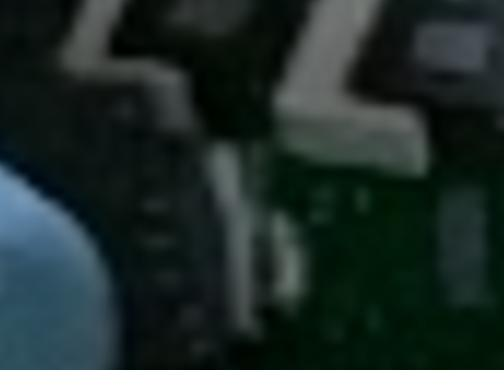

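Request:
{"op": "move", "data": {
  "target": [0,0,0,0,0,0, 0,0.27,0.48,0.001, 0,0.62,0.5,0.001, 0,0.62,0.5,0.001, 0.571,-0.68,-0.23,-0.17, 0.5,-0.3, -0.00167,0,0,0,0,0, 0,0.479,0.664,-0.26, 0,0.62,0.5,0.001, 0,0.62,0.5,0.001, -0.98,-0.678,-0.226,-0.168, 0.5,-0.2],
  "speed": 0.01
}}

Request:
{"op": "move", "data": {
  "target": [0,0,0,0,0,0, 0,0.27,0.48,0.001, 0,0.62,0.5,0.001, 0,0.62,0.5,0.001, 0.571,-0.68,-0.23,-0.17, 0.5,-0.3, -0.00167,0,0,0,0,0, 0,0.479,0.664,-0.26, 0,0.62,0.5,0.001, 0,0.62,0.5,0.001, -0.98,-0.678,-0.226,-0.168, 0.5,-0.2],
  "speed": 0.01
}}

Scene clock: 3378.47 s.
left_arm: end_effector_position=(+0.1849, +0.1970, +0.2188) hand_goal=(+0.000, +0.270, +0.480, +0.000, +0.000, +0.620, +0.500, +0.000, +0.000, +0.620, +0.500, +0.000, +0.570, -0.680, -0.230, -0.170) hand_measured=(+0.002, +0.252, +0.474, +0.002, -0.004, +0.602, +0.496, -0.002, -0.002, +0.612, +0.498, -0.002, +0.568, -0.682, -0.228, -0.168) hand_current_ma=(+0, -9, -1, +0, +0, -8, +0, +0, +0, -2, +0, +0, +0, +0, +0, +0) hand_state=(goal, goal, goal, goal, goal, goal, goal, goal, goal, goal, goal, goal, goal, goal, goal, goal) hand_current_limit=0.50 hand_speed=-0.30 end_effector_quat_wxyz=(+0.001, -0.069, +0.998, +0.000) | right_arm: end_effector_position=(+0.1844, -0.0074, +0.0440) hand_goal=(+0.000, +0.478, +0.664, -0.260, +0.000, +0.620, +0.500, +0.000, +0.000, +0.620, +0.500, +0.000, -0.980, -0.678, -0.226, -0.168) hand_measured=(+0.004, +0.466, +0.666, -0.258, +0.000, +0.602, +0.496, -0.002, +0.000, +0.602, +0.498, -0.002, -0.980, -0.678, -0.222, -0.168) hand_current_ma=(+4, -25, +2, +4, +0, -39, -4, -3, +0, -43, -3, -4, +1, +1, +6, +0) hand_state=(goal, goal, goal, goal, goal, goal, goal, goal, goal, goal, goal, goal, goal, goal, goal, goal) hand_current_limit=0.50 hand_speed=-0.20 end_effector_quat_wxyz=(+0.001, -0.069, +0.998, +0.000)
Joint positions: left_arm=[2.492 -1.313 -2.153 -1.245 1.572 -2.39] | right_arm=[0.946 -1.4 2.303 -2.476 -1.572 -0.746]
Joint torques (N m): left_arm=[7.91 20.81 11.06 0.88 -1.4 1.68] | right_arm=[-10.03 -9.7 -22.64 -0.4 2.32 -2.18]
Wrist force (N, zeroed by zero_wrist_force): left_arm=[0.0 -0.2 0.0] | right_arm=[0.1 -1.1 -0.4]
Wrist torque (N m, zeroed by zero_wrist_force): left_arm=[0.10 0.01 -0.01] | right_arm=[-0.07 -0.01 0.16]
Wrist force, peak (N, zeroed by zero_wrist_force): left_arm=[-0.3 0.2 -0.1] | right_arm=[0.0 -1.2 -0.5]
Hand target: left_arm +0.1849, +0.1970, +0.2188; +0.001, -0.069, +0.998, +0.000 | right_arm +0.1844, -0.0074, +0.0440; +0.001, -0.069, +0.998, +0.000
Off the commanded pose: left_arm 0.000 m, 0 deg | right_arm 0.000 m, 0 deg.
move: done

Scene clock: 3379.17 s.
left_arm: end_effector_position=(+0.1849, +0.1970, +0.2188) hand_goal=(+0.000, +0.270, +0.480, +0.000, +0.000, +0.620, +0.500, +0.000, +0.000, +0.620, +0.500, +0.000, +0.570, -0.680, -0.230, -0.170) hand_measured=(+0.002, +0.252, +0.474, +0.002, -0.004, +0.602, +0.496, -0.002, -0.002, +0.612, +0.498, -0.002, +0.568, -0.682, -0.228, -0.168) hand_current_ma=(+0, -9, -1, +0, +0, -8, +0, +0, +0, -2, +0, +0, +0, +0, +0, +0) hand_state=(goal, goal, goal, goal, goal, goal, goal, goal, goal, goal, goal, goal, goal, goal, goal, goal) hand_current_limit=0.50 hand_speed=-0.30 end_effector_quat_wxyz=(+0.001, -0.069, +0.998, +0.000) | right_arm: end_effector_position=(+0.1854, -0.0073, +0.0440) hand_goal=(+0.000, +0.478, +0.664, -0.260, +0.000, +0.620, +0.500, +0.000, +0.000, +0.620, +0.500, +0.000, -0.980, -0.678, -0.226, -0.168) hand_measured=(+0.004, +0.466, +0.666, -0.258, +0.000, +0.602, +0.496, -0.002, +0.000, +0.602, +0.498, -0.002, -0.980, -0.678, -0.222, -0.168) hand_current_ma=(+4, -25, +2, +4, +0, -39, -4, -3, +0, -43, -3, -4, +1, +1, +6, +0) hand_state=(goal, goal, goal, goal, goal, goal, goal, goal, goal, goal, goal, goal, goal, goal, goal, goal) hand_current_limit=0.50 hand_speed=-0.20 end_effector_quat_wxyz=(+0.001, -0.069, +0.998, +0.000)
Joint positions: left_arm=[2.492 -1.313 -2.153 -1.245 1.572 -2.39] | right_arm=[0.945 -1.399 2.302 -2.475 -1.572 -0.748]
Joint torques (N m): left_arm=[9 21.09 10.74 0.81 -1.58 1.68] | right_arm=[-10.78 -9.36 -22.66 -0.39 2.21 -2.09]
Wrist force (N, zeroed by zero_wrist_force): left_arm=[0.0 -0.1 0.1] | right_arm=[-0.4 -0.9 0.0]
Wrist torque (N m, zeroed by zero_wrist_force): left_arm=[0.10 0.01 -0.02] | right_arm=[-0.08 0.06 0.12]
Wrist force, peak (N, zeroed by zero_wrist_force): left_arm=[-0.1 -0.3 0.1] | right_arm=[-0.2 -1.3 -0.4]
Hand target: left_arm +0.1849, +0.1970, +0.2188; +0.001, -0.069, +0.998, +0.000 | right_arm +0.1854, -0.0073, +0.0440; +0.001, -0.069, +0.998, +0.000
Off the commanded pose: left_arm 0.000 m, 0 deg | right_arm 0.000 m, 0 deg.
move: done

Request:
{"op": "move", "data": {
  "target": [0,0,0,0,0,0, 0,0.27,0.48,0.001, 0,0.62,0.5,0.001, 0,0.62,0.5,0.001, 0.571,-0.68,-0.23,-0.17, 0.5,-0.3, -0.00167,0,0,0,0,0, 0,0.479,0.664,-0.26, 0,0.62,0.5,0.001, 0,0.62,0.5,0.001, -0.98,-0.678,-0.226,-0.168, 0.5,-0.2],
  "speed": 0.01,
  "cameras": ["cam_high"]
}}

Request:
{"op": "zoom_image", "data": {
  "camera": "cam_high",
  "region": [228, 175, 258, 197]
}}

Scene clock: 3383.83 s.
left_arm: end_effector_position=(+0.1849, +0.1970, +0.2188) hand_goal=(+0.000, +0.270, +0.480, +0.000, +0.000, +0.620, +0.500, +0.000, +0.000, +0.620, +0.500, +0.000, +0.570, -0.680, -0.230, -0.170) hand_measured=(+0.002, +0.252, +0.474, +0.002, -0.004, +0.602, +0.496, -0.002, -0.002, +0.612, +0.498, -0.002, +0.568, -0.682, -0.228, -0.168) hand_current_ma=(+0, -9, -1, +0, +0, -8, +0, +0, +0, -2, +0, +0, +0, +0, +0, +0) hand_state=(goal, goal, goal, goal, goal, goal, goal, goal, goal, goal, goal, goal, goal, goal, goal, goal) hand_current_limit=0.50 hand_speed=-0.30 end_effector_quat_wxyz=(+0.001, -0.069, +0.998, +0.000) | right_arm: end_effector_position=(+0.1864, -0.0071, +0.0440) hand_goal=(+0.000, +0.478, +0.664, -0.260, +0.000, +0.620, +0.500, +0.000, +0.000, +0.620, +0.500, +0.000, -0.980, -0.678, -0.226, -0.168) hand_measured=(+0.004, +0.466, +0.666, -0.258, +0.000, +0.602, +0.496, -0.002, +0.000, +0.602, +0.498, -0.002, -0.980, -0.678, -0.222, -0.168) hand_current_ma=(+4, -25, +2, +4, +0, -39, -4, -3, +0, -43, -3, -4, +1, +1, +6, +0) hand_state=(goal, goal, goal, goal, goal, goal, goal, goal, goal, goal, goal, goal, goal, goal, goal, goal) hand_current_limit=0.50 hand_speed=-0.20 end_effector_quat_wxyz=(+0.001, -0.069, +0.998, +0.000)
Joint positions: left_arm=[2.492 -1.313 -2.153 -1.245 1.572 -2.39] | right_arm=[0.943 -1.398 2.301 -2.475 -1.572 -0.75]
Joint torques (N m): left_arm=[8.53 21.58 11.39 1.13 -1.25 1.71] | right_arm=[-10.08 -9.38 -22.54 -0.38 2.22 -2.38]
Wrist force (N, zeroed by zero_wrist_force): left_arm=[-0.2 0.0 0.1] | right_arm=[-0.2 -1.0 -0.4]
Wrist torque (N m, zeroed by zero_wrist_force): left_arm=[0.11 0.03 -0.03] | right_arm=[-0.05 0.06 0.12]
Wrist force, peak (N, zeroed by zero_wrist_force): left_arm=[-0.2 0.1 0.3] | right_arm=[0.0 -1.2 -0.7]
Hand target: left_arm +0.1849, +0.1970, +0.2188; +0.001, -0.069, +0.998, +0.000 | right_arm +0.1864, -0.0071, +0.0440; +0.001, -0.069, +0.998, +0.000
Off the commanded pose: left_arm 0.000 m, 0 deg | right_arm 0.000 m, 0 deg.
move: done
Images, in order (width x height): cam_high 672x504.

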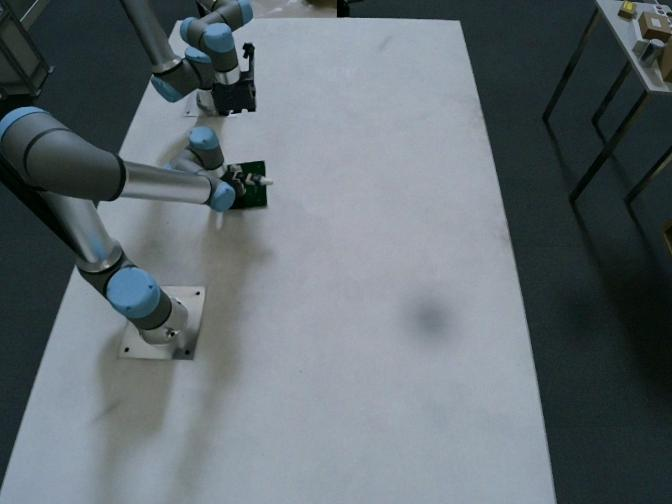

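Scaled by 16.800 from the camera's 672x504 image, which has a finer 960x720 frame.

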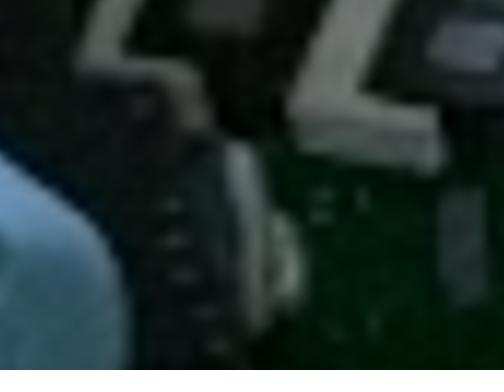

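Request:
{"op": "move", "data": {
  "target": [0,0,0,0,0,0, 0,0.27,0.48,0.001, 0,0.62,0.5,0.001, 0,0.62,0.5,0.001, 0.571,-0.68,-0.23,-0.17, 0.5,-0.3, -0.00167,0,0,0,0,0, 0,0.479,0.664,-0.26, 0,0.62,0.5,0.001, 0,0.62,0.5,0.001, -0.98,-0.678,-0.226,-0.168, 0.5,-0.2],
  "speed": 0.01
}}

Request:
{"op": "move", "data": {
  "target": [0,0,0,0,0,0, 0,0.27,0.48,0.001, 0,0.62,0.5,0.001, 0,0.62,0.5,0.001, 0.571,-0.68,-0.23,-0.17, 0.5,-0.3, -0.00167,0,0,0,0,0, 0,0.479,0.664,-0.26, 0,0.62,0.5,0.001, 0,0.62,0.5,0.001, -0.98,-0.678,-0.226,-0.168, 0.5,-0.2],
  "speed": 0.01,
  "cameras": ["cam_high"]
}}

Request:
{"op": "zoom_image", "data": {
  "camera": "cam_high",
  "region": [228, 175, 258, 197]
}}

Scene clock: 3394.33 s.
left_arm: end_effector_position=(+0.1849, +0.1970, +0.2188) hand_goal=(+0.000, +0.270, +0.480, +0.000, +0.000, +0.620, +0.500, +0.000, +0.000, +0.620, +0.500, +0.000, +0.570, -0.680, -0.230, -0.170) hand_measured=(+0.002, +0.252, +0.474, +0.002, -0.004, +0.602, +0.496, -0.002, -0.002, +0.612, +0.498, -0.002, +0.568, -0.682, -0.228, -0.168) hand_current_ma=(+0, -9, -1, +0, +0, -8, +0, +0, +0, -2, +0, +0, +0, +0, +0, +0) hand_state=(goal, goal, goal, goal, goal, goal, goal, goal, goal, goal, goal, goal, goal, goal, goal, goal) hand_current_limit=0.50 hand_speed=-0.30 end_effector_quat_wxyz=(+0.001, -0.069, +0.998, +0.000) | right_arm: end_effector_position=(+0.1874, -0.0070, +0.0440) hand_goal=(+0.000, +0.478, +0.664, -0.260, +0.000, +0.620, +0.500, +0.000, +0.000, +0.620, +0.500, +0.000, -0.980, -0.678, -0.226, -0.168) hand_measured=(+0.004, +0.466, +0.666, -0.258, +0.000, +0.602, +0.496, -0.002, +0.000, +0.602, +0.498, -0.002, -0.980, -0.678, -0.222, -0.168) hand_current_ma=(+4, -25, +2, +4, +0, -39, -4, -3, +0, -43, -3, -4, +1, +1, +6, +0) hand_state=(goal, goal, goal, goal, goal, goal, goal, goal, goal, goal, goal, goal, goal, goal, goal, goal) hand_current_limit=0.50 hand_speed=-0.20 end_effector_quat_wxyz=(+0.001, -0.069, +0.998, +0.000)
Joint positions: left_arm=[2.492 -1.313 -2.153 -1.245 1.572 -2.39] | right_arm=[0.941 -1.397 2.3 -2.475 -1.572 -0.751]
Joint torques (N m): left_arm=[8.65 20.53 10.98 1.11 -1.28 1.84] | right_arm=[-10.29 -9.74 -22.17 -0.4 2.27 -2.23]
Wrist force (N, zeroed by zero_wrist_force): left_arm=[0.0 0.0 0.0] | right_arm=[0.2 -0.9 -0.2]
Wrist torque (N m, zeroed by zero_wrist_force): left_arm=[0.12 0.00 -0.02] | right_arm=[-0.06 0.01 0.16]
Wrist force, peak (N, zeroed by zero_wrist_force): left_arm=[-0.4 0.1 0.1] | right_arm=[0.1 -1.3 -0.5]
Hand target: left_arm +0.1849, +0.1970, +0.2188; +0.001, -0.069, +0.998, +0.000 | right_arm +0.1874, -0.0070, +0.0440; +0.001, -0.069, +0.998, +0.000
Off the commanded pose: left_arm 0.000 m, 0 deg | right_arm 0.000 m, 0 deg.
move: done

Scene clock: 3395.03 s.
left_arm: end_effector_position=(+0.1849, +0.1970, +0.2188) hand_goal=(+0.000, +0.270, +0.480, +0.000, +0.000, +0.620, +0.500, +0.000, +0.000, +0.620, +0.500, +0.000, +0.570, -0.680, -0.230, -0.170) hand_measured=(+0.002, +0.252, +0.474, +0.002, -0.004, +0.602, +0.496, -0.002, -0.002, +0.612, +0.498, -0.002, +0.568, -0.682, -0.228, -0.168) hand_current_ma=(+0, -9, -1, +0, +0, -8, +0, +0, +0, -2, +0, +0, +0, +0, +0, +0) hand_state=(goal, goal, goal, goal, goal, goal, goal, goal, goal, goal, goal, goal, goal, goal, goal, goal) hand_current_limit=0.50 hand_speed=-0.30 end_effector_quat_wxyz=(+0.001, -0.069, +0.998, +0.000) | right_arm: end_effector_position=(+0.1884, -0.0069, +0.0440) hand_goal=(+0.000, +0.478, +0.664, -0.260, +0.000, +0.620, +0.500, +0.000, +0.000, +0.620, +0.500, +0.000, -0.980, -0.678, -0.226, -0.168) hand_measured=(+0.004, +0.466, +0.666, -0.258, +0.000, +0.602, +0.496, -0.002, +0.000, +0.602, +0.498, -0.002, -0.980, -0.678, -0.222, -0.168) hand_current_ma=(+4, -25, +2, +4, +0, -39, -4, -3, +0, -43, -3, -4, +1, +1, +6, +0) hand_state=(goal, goal, goal, goal, goal, goal, goal, goal, goal, goal, goal, goal, goal, goal, goal, goal) hand_current_limit=0.50 hand_speed=-0.20 end_effector_quat_wxyz=(+0.001, -0.069, +0.998, +0.000)
Joint positions: left_arm=[2.492 -1.313 -2.153 -1.245 1.572 -2.39] | right_arm=[0.939 -1.396 2.298 -2.475 -1.572 -0.753]
Joint torques (N m): left_arm=[8.96 20.76 11.85 1.24 -1.36 1.67] | right_arm=[-10.05 -9.72 -22.37 -0.38 2.19 -2.12]
Wrist force (N, zeroed by zero_wrist_force): left_arm=[0.0 0.2 0.0] | right_arm=[0.2 -1.0 -0.4]
Wrist torque (N m, zeroed by zero_wrist_force): left_arm=[0.14 0.01 -0.03] | right_arm=[-0.05 0.01 0.16]
Wrist force, peak (N, zeroed by zero_wrist_force): left_arm=[-0.2 0.1 0.0] | right_arm=[0.2 -1.2 -0.2]
Hand target: left_arm +0.1849, +0.1970, +0.2188; +0.001, -0.069, +0.998, +0.000 | right_arm +0.1884, -0.0069, +0.0440; +0.001, -0.069, +0.998, +0.000
Off the commanded pose: left_arm 0.000 m, 0 deg | right_arm 0.000 m, 0 deg.
move: done
Images, in order (width x height): cam_high 672x504.

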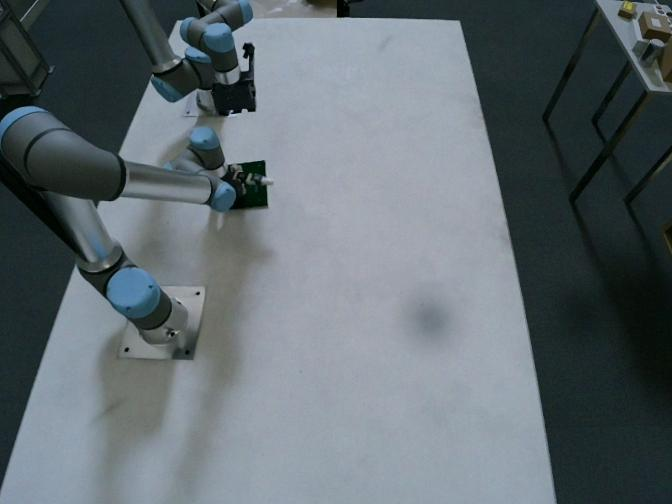

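Scaled by 16.800 from the camera's 672x504 image, which has a finer 960x720 frame.

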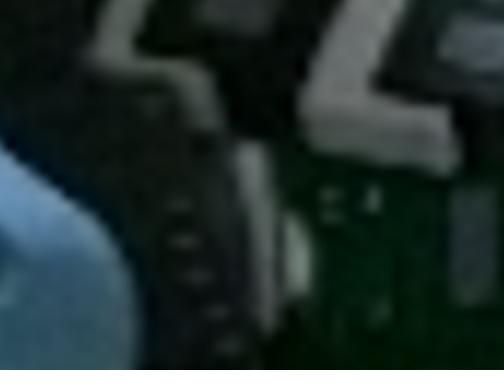

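Request:
{"op": "move", "data": {
  "target": [0,0,0,0,0,0, 0,0.27,0.48,0.001, 0,0.62,0.5,0.001, 0,0.62,0.5,0.001, 0.571,-0.68,-0.23,-0.17, 0.5,-0.3, -0.00167,0,0,0,0,0, 0,0.479,0.664,-0.26, 0,0.62,0.5,0.001, 0,0.62,0.5,0.001, -0.98,-0.678,-0.226,-0.168, 0.5,-0.2],
  "speed": 0.01
}}

Request:
{"op": "wait", "data": {
  "seconds": 0.5
}}

Scene clock: 3399.47 s.
left_arm: end_effector_position=(+0.1849, +0.1970, +0.2188) hand_goal=(+0.000, +0.270, +0.480, +0.000, +0.000, +0.620, +0.500, +0.000, +0.000, +0.620, +0.500, +0.000, +0.570, -0.680, -0.230, -0.170) hand_measured=(+0.002, +0.252, +0.474, +0.002, -0.004, +0.602, +0.496, -0.002, -0.002, +0.612, +0.498, -0.002, +0.568, -0.682, -0.228, -0.168) hand_current_ma=(+0, -9, -1, +0, +0, -8, +0, +0, +0, -2, +0, +0, +0, +0, +0, +0) hand_state=(goal, goal, goal, goal, goal, goal, goal, goal, goal, goal, goal, goal, goal, goal, goal, goal) hand_current_limit=0.50 hand_speed=-0.30 end_effector_quat_wxyz=(+0.001, -0.069, +0.998, +0.000) | right_arm: end_effector_position=(+0.1893, -0.0067, +0.0440) hand_goal=(+0.000, +0.478, +0.664, -0.260, +0.000, +0.620, +0.500, +0.000, +0.000, +0.620, +0.500, +0.000, -0.980, -0.678, -0.226, -0.168) hand_measured=(+0.004, +0.466, +0.666, -0.258, +0.000, +0.602, +0.496, -0.002, +0.000, +0.602, +0.498, -0.002, -0.980, -0.678, -0.222, -0.168) hand_current_ma=(+4, -25, +2, +4, +0, -39, -4, -3, +0, -43, -3, -4, +1, +1, +6, +0) hand_state=(goal, goal, goal, goal, goal, goal, goal, goal, goal, goal, goal, goal, goal, goal, goal, goal) hand_current_limit=0.50 hand_speed=-0.20 end_effector_quat_wxyz=(+0.001, -0.069, +0.998, +0.000)
Joint positions: left_arm=[2.492 -1.313 -2.153 -1.245 1.572 -2.39] | right_arm=[0.938 -1.395 2.297 -2.474 -1.572 -0.755]
Joint torques (N m): left_arm=[8.4 20.5 11.12 1.15 -1.04 1.55] | right_arm=[-10.72 -9.7 -21.75 -0.39 2.21 -2.05]
Wrist force (N, zeroed by zero_wrist_force): left_arm=[0.0 -0.1 0.1] | right_arm=[0.0 -1.0 -0.1]
Wrist torque (N m, zeroed by zero_wrist_force): left_arm=[0.10 0.00 -0.02] | right_arm=[-0.07 0.04 0.14]
Wrist force, peak (N, zeroed by zero_wrist_force): left_arm=[0.0 0.3 0.0] | right_arm=[0.1 -1.3 -0.5]
Hand target: left_arm +0.1849, +0.1970, +0.2188; +0.001, -0.069, +0.998, +0.000 | right_arm +0.1894, -0.0067, +0.0440; +0.001, -0.069, +0.998, +0.000
Off the commanded pose: left_arm 0.000 m, 0 deg | right_arm 0.000 m, 0 deg.
move: done

Scene clock: 3399.97 s.
left_arm: end_effector_position=(+0.1849, +0.1970, +0.2188) hand_goal=(+0.000, +0.270, +0.480, +0.000, +0.000, +0.620, +0.500, +0.000, +0.000, +0.620, +0.500, +0.000, +0.570, -0.680, -0.230, -0.170) hand_measured=(+0.002, +0.252, +0.474, +0.002, -0.004, +0.602, +0.496, -0.002, -0.002, +0.612, +0.498, -0.002, +0.568, -0.682, -0.228, -0.168) hand_current_ma=(+0, -9, -1, +0, +0, -8, +0, +0, +0, -2, +0, +0, +0, +0, +0, +0) hand_state=(goal, goal, goal, goal, goal, goal, goal, goal, goal, goal, goal, goal, goal, goal, goal, goal) hand_current_limit=0.50 hand_speed=-0.30 end_effector_quat_wxyz=(+0.001, -0.069, +0.998, +0.000) | right_arm: end_effector_position=(+0.1894, -0.0067, +0.0440) hand_goal=(+0.000, +0.478, +0.664, -0.260, +0.000, +0.620, +0.500, +0.000, +0.000, +0.620, +0.500, +0.000, -0.980, -0.678, -0.226, -0.168) hand_measured=(+0.004, +0.466, +0.666, -0.258, +0.000, +0.602, +0.496, -0.002, +0.000, +0.602, +0.498, -0.002, -0.980, -0.678, -0.222, -0.168) hand_current_ma=(+4, -25, +2, +4, +0, -39, -4, -3, +0, -43, -3, -4, +1, +1, +6, +0) hand_state=(goal, goal, goal, goal, goal, goal, goal, goal, goal, goal, goal, goal, goal, goal, goal, goal) hand_current_limit=0.50 hand_speed=-0.20 end_effector_quat_wxyz=(+0.001, -0.069, +0.998, +0.000)
Joint positions: left_arm=[2.492 -1.313 -2.153 -1.245 1.572 -2.39] | right_arm=[0.938 -1.395 2.297 -2.474 -1.572 -0.755]
Joint torques (N m): left_arm=[7.53 21.1 10.99 1.26 -1.14 1.52] | right_arm=[-9.9 -9.96 -22.61 -0.4 2.12 -2.21]
Wrist force (N, zeroed by zero_wrist_force): left_arm=[-0.1 0.1 0.0] | right_arm=[0.1 -1.0 -0.1]
Wrist torque (N m, zeroed by zero_wrist_force): left_arm=[0.12 0.02 -0.03] | right_arm=[-0.08 0.03 0.14]
Wrist force, peak (N, zeroed by zero_wrist_force): left_arm=[-0.2 0.2 -0.1] | right_arm=[0.1 -1.3 -0.5]
Hand target: left_arm +0.1849, +0.1970, +0.2188; +0.001, -0.069, +0.998, +0.000 | right_arm +0.1894, -0.0067, +0.0440; +0.001, -0.069, +0.998, +0.000
Off the commanded pose: left_arm 0.000 m, 0 deg | right_arm 0.000 m, 0 deg.
wait: 0.50 s; at rest by 0.17 s

Request:
{"op": "move", "data": {
  "target": [
    [0,0,0,0,0,0, 0,0.27,0.48,0.001, 0,0.62,0.5,0.001, 0,0.62,0.5,0.001, 0.571,-0.68,-0.23,-0.17, 0.5,-0.3, 0.0007,0,0,0,0,0, 0,0.479,0.664,-0.26, 0,0.62,0.5,0.001, 0,0.62,0.5,0.001, -0.98,-0.678,-0.226,-0.168, 0.5,-0.2],
    [0,0,0,0,0,0, 0,0.27,0.48,0.001, 0,0.62,0.5,0.001, 0,0.62,0.5,0.001, 0.571,-0.68,-0.23,-0.17, 0.5,-0.3, 0.0007,0,0.0025,0,0,0, 0,0.479,0.664,-0.26, 0,0.62,0.5,0.001, 0,0.62,0.5,0.001, -0.98,-0.678,-0.226,-0.168, 0.5,-0.2]
  ],
  "speed": 0.01
}}

Request:
{"op": "move", "data": {
  "target": [0,0,0,0,0,0, 0,0.27,0.48,0.001, 0,0.62,0.5,0.001, 0,0.62,0.5,0.001, 0.571,-0.68,-0.23,-0.17, 0.5,-0.3, 0,0,0.00083,0,0,0, 0,0.479,0.664,-0.26, 0,0.62,0.5,0.001, 0,0.62,0.5,0.001, -0.98,-0.678,-0.226,-0.168, 0.5,-0.2],
  "speed": 0.01
}}

Request:
{"op": "move", "data": {
  "target": [0,0,0,0,0,0, 0,0.27,0.48,0.001, 0,0.62,0.5,0.001, 0,0.62,0.5,0.001, 0.571,-0.68,-0.23,-0.17, 0.5,-0.3, 0,0,0.00083,0,0,0, 0,0.479,0.664,-0.26, 0,0.62,0.5,0.001, 0,0.62,0.5,0.001, -0.98,-0.678,-0.226,-0.168, 0.5,-0.2],
  "speed": 0.01
}}

Scene clock: 3421.63 s.
left_arm: end_effector_position=(+0.1849, +0.1970, +0.2188) hand_goal=(+0.000, +0.270, +0.480, +0.000, +0.000, +0.620, +0.500, +0.000, +0.000, +0.620, +0.500, +0.000, +0.570, -0.680, -0.230, -0.170) hand_measured=(+0.002, +0.252, +0.474, +0.002, -0.004, +0.602, +0.496, -0.002, -0.002, +0.612, +0.498, -0.002, +0.568, -0.682, -0.228, -0.168) hand_current_ma=(+0, -9, -1, +0, +0, -8, +0, +0, +0, -2, +0, +0, +0, +0, +0, +0) hand_state=(goal, goal, goal, goal, goal, goal, goal, goal, goal, goal, goal, goal, goal, goal, goal, goal) hand_current_limit=0.50 hand_speed=-0.30 end_effector_quat_wxyz=(+0.001, -0.069, +0.998, +0.000) | right_arm: end_effector_position=(+0.1890, -0.0068, +0.0426) hand_goal=(+0.000, +0.478, +0.664, -0.260, +0.000, +0.620, +0.500, +0.000, +0.000, +0.620, +0.500, +0.000, -0.980, -0.678, -0.226, -0.168) hand_measured=(+0.004, +0.466, +0.666, -0.258, +0.000, +0.602, +0.496, -0.002, +0.000, +0.602, +0.498, -0.002, -0.980, -0.678, -0.222, -0.168) hand_current_ma=(+4, -25, +2, +4, +0, -39, -4, -3, +0, -43, -3, -4, +1, +1, +6, +0) hand_state=(goal, goal, goal, goal, goal, goal, goal, goal, goal, goal, goal, goal, goal, goal, goal, goal) hand_current_limit=0.50 hand_speed=-0.20 end_effector_quat_wxyz=(+0.001, -0.069, +0.998, +0.000) end_effector_velocity=(+0.001, +0.001, +0.000) end_effector_angular_velocity=(+0.002, -0.003, +0.000)
Joint positions: left_arm=[2.492 -1.313 -2.153 -1.245 1.572 -2.39] | right_arm=[0.938 -1.392 2.299 -2.479 -1.572 -0.754]
Joint velocities: left_arm=[within noise] | right_arm=[-0.001 0.002 0 -0.006 -0.002 0]
Joint torques (N m): left_arm=[9.33 20.34 11.43 1.34 -1.02 1.59] | right_arm=[10.85 -10.17 -8.35 -5.99 2.16 1.86]
Wrist force (N, zeroed by zero_wrist_force): left_arm=[-0.3 -0.1 0.1] | right_arm=[0.3 -1.0 -0.4]
Wrist torque (N m, zeroed by zero_wrist_force): left_arm=[0.10 0.04 -0.04] | right_arm=[-0.07 0.01 0.03]
Wrist force, peak (N, zeroed by zero_wrist_force): left_arm=[0.1 -0.2 0.2] | right_arm=[0.3 -1.2 -0.5]
Hand target: left_arm +0.1849, +0.1970, +0.2188; +0.001, -0.069, +0.998, +0.000 | right_arm +0.1890, -0.0068, +0.0425; +0.001, -0.069, +0.998, +0.000
Off the commanded pose: left_arm 0.000 m, 0 deg | right_arm 0.000 m, 0 deg.
move: done

Scene clock: 3422.33 s.
left_arm: end_effector_position=(+0.1849, +0.1970, +0.2188) hand_goal=(+0.000, +0.270, +0.480, +0.000, +0.000, +0.620, +0.500, +0.000, +0.000, +0.620, +0.500, +0.000, +0.570, -0.680, -0.230, -0.170) hand_measured=(+0.002, +0.252, +0.474, +0.002, -0.004, +0.602, +0.496, -0.002, -0.002, +0.612, +0.498, -0.002, +0.568, -0.682, -0.228, -0.168) hand_current_ma=(+0, -9, -1, +0, +0, -8, +0, +0, +0, -2, +0, +0, +0, +0, +0, +0) hand_state=(goal, goal, goal, goal, goal, goal, goal, goal, goal, goal, goal, goal, goal, goal, goal, goal) hand_current_limit=0.50 hand_speed=-0.30 end_effector_quat_wxyz=(+0.001, -0.069, +0.998, +0.000) | right_arm: end_effector_position=(+0.1890, -0.0068, +0.0420) hand_goal=(+0.000, +0.478, +0.664, -0.260, +0.000, +0.620, +0.500, +0.000, +0.000, +0.620, +0.500, +0.000, -0.980, -0.678, -0.226, -0.168) hand_measured=(+0.004, +0.466, +0.666, -0.258, +0.000, +0.602, +0.496, -0.002, +0.000, +0.602, +0.498, -0.002, -0.980, -0.678, -0.222, -0.168) hand_current_ma=(+4, -25, +2, +4, +0, -39, -4, -3, +0, -43, -3, -4, +1, +1, +6, +0) hand_state=(goal, goal, goal, goal, goal, goal, goal, goal, goal, goal, goal, goal, goal, goal, goal, goal) hand_current_limit=0.50 hand_speed=-0.20 end_effector_quat_wxyz=(+0.001, -0.069, +0.998, +0.000)
Joint positions: left_arm=[2.492 -1.313 -2.153 -1.245 1.572 -2.39] | right_arm=[0.938 -1.391 2.299 -2.481 -1.572 -0.754]
Joint torques (N m): left_arm=[7.91 21.09 12 1.3 -1.08 1.71] | right_arm=[11.07 -9.75 -8.52 -5.88 2.11 1.97]
Wrist force (N, zeroed by zero_wrist_force): left_arm=[0.0 0.0 0.2] | right_arm=[0.5 -0.8 -0.4]
Wrist torque (N m, zeroed by zero_wrist_force): left_arm=[0.10 0.01 -0.02] | right_arm=[-0.05 -0.02 0.05]
Wrist force, peak (N, zeroed by zero_wrist_force): left_arm=[-0.3 0.0 0.2] | right_arm=[0.4 -1.2 -0.7]
Hand target: left_arm +0.1849, +0.1970, +0.2188; +0.001, -0.069, +0.998, +0.000 | right_arm +0.1890, -0.0068, +0.0420; +0.001, -0.069, +0.998, +0.000
Off the commanded pose: left_arm 0.000 m, 0 deg | right_arm 0.000 m, 0 deg.
move: done

Scene clock: 3423.03 s.
left_arm: end_effector_position=(+0.1849, +0.1970, +0.2188) hand_goal=(+0.000, +0.270, +0.480, +0.000, +0.000, +0.620, +0.500, +0.000, +0.000, +0.620, +0.500, +0.000, +0.570, -0.680, -0.230, -0.170) hand_measured=(+0.002, +0.252, +0.474, +0.002, -0.004, +0.602, +0.496, -0.002, -0.002, +0.612, +0.498, -0.002, +0.568, -0.682, -0.228, -0.168) hand_current_ma=(+0, -9, -1, +0, +0, -8, +0, +0, +0, -2, +0, +0, +0, +0, +0, +0) hand_state=(goal, goal, goal, goal, goal, goal, goal, goal, goal, goal, goal, goal, goal, goal, goal, goal) hand_current_limit=0.50 hand_speed=-0.30 end_effector_quat_wxyz=(+0.001, -0.069, +0.998, +0.000) | right_arm: end_effector_position=(+0.1890, -0.0068, +0.0415) hand_goal=(+0.000, +0.478, +0.664, -0.260, +0.000, +0.620, +0.500, +0.000, +0.000, +0.620, +0.500, +0.000, -0.980, -0.678, -0.226, -0.168) hand_measured=(+0.004, +0.466, +0.666, -0.258, +0.000, +0.602, +0.496, -0.002, +0.000, +0.602, +0.498, -0.002, -0.980, -0.678, -0.222, -0.168) hand_current_ma=(+4, -25, +2, +4, +0, -39, -4, -3, +0, -43, -3, -4, +1, +1, +6, +0) hand_state=(goal, goal, goal, goal, goal, goal, goal, goal, goal, goal, goal, goal, goal, goal, goal, goal) hand_current_limit=0.50 hand_speed=-0.20 end_effector_quat_wxyz=(+0.001, -0.069, +0.998, +0.000)
Joint positions: left_arm=[2.492 -1.313 -2.153 -1.245 1.572 -2.39] | right_arm=[0.938 -1.39 2.3 -2.483 -1.572 -0.754]
Joint torques (N m): left_arm=[7.03 20.44 9.65 1.51 -1.39 1.52] | right_arm=[10.46 -9.65 -8.96 -6.11 1.94 1.88]
Wrist force (N, zeroed by zero_wrist_force): left_arm=[-0.1 0.1 -0.1] | right_arm=[0.4 -0.7 -0.8]
Wrist torque (N m, zeroed by zero_wrist_force): left_arm=[0.14 0.01 -0.03] | right_arm=[0.00 0.01 0.05]
Wrist force, peak (N, zeroed by zero_wrist_force): left_arm=[-0.3 -0.1 0.0] | right_arm=[0.4 -1.3 -0.8]
Hand target: left_arm +0.1849, +0.1970, +0.2188; +0.001, -0.069, +0.998, +0.000 | right_arm +0.1890, -0.0068, +0.0415; +0.001, -0.069, +0.998, +0.000
Off the commanded pose: left_arm 0.000 m, 0 deg | right_arm 0.000 m, 0 deg.
move: done


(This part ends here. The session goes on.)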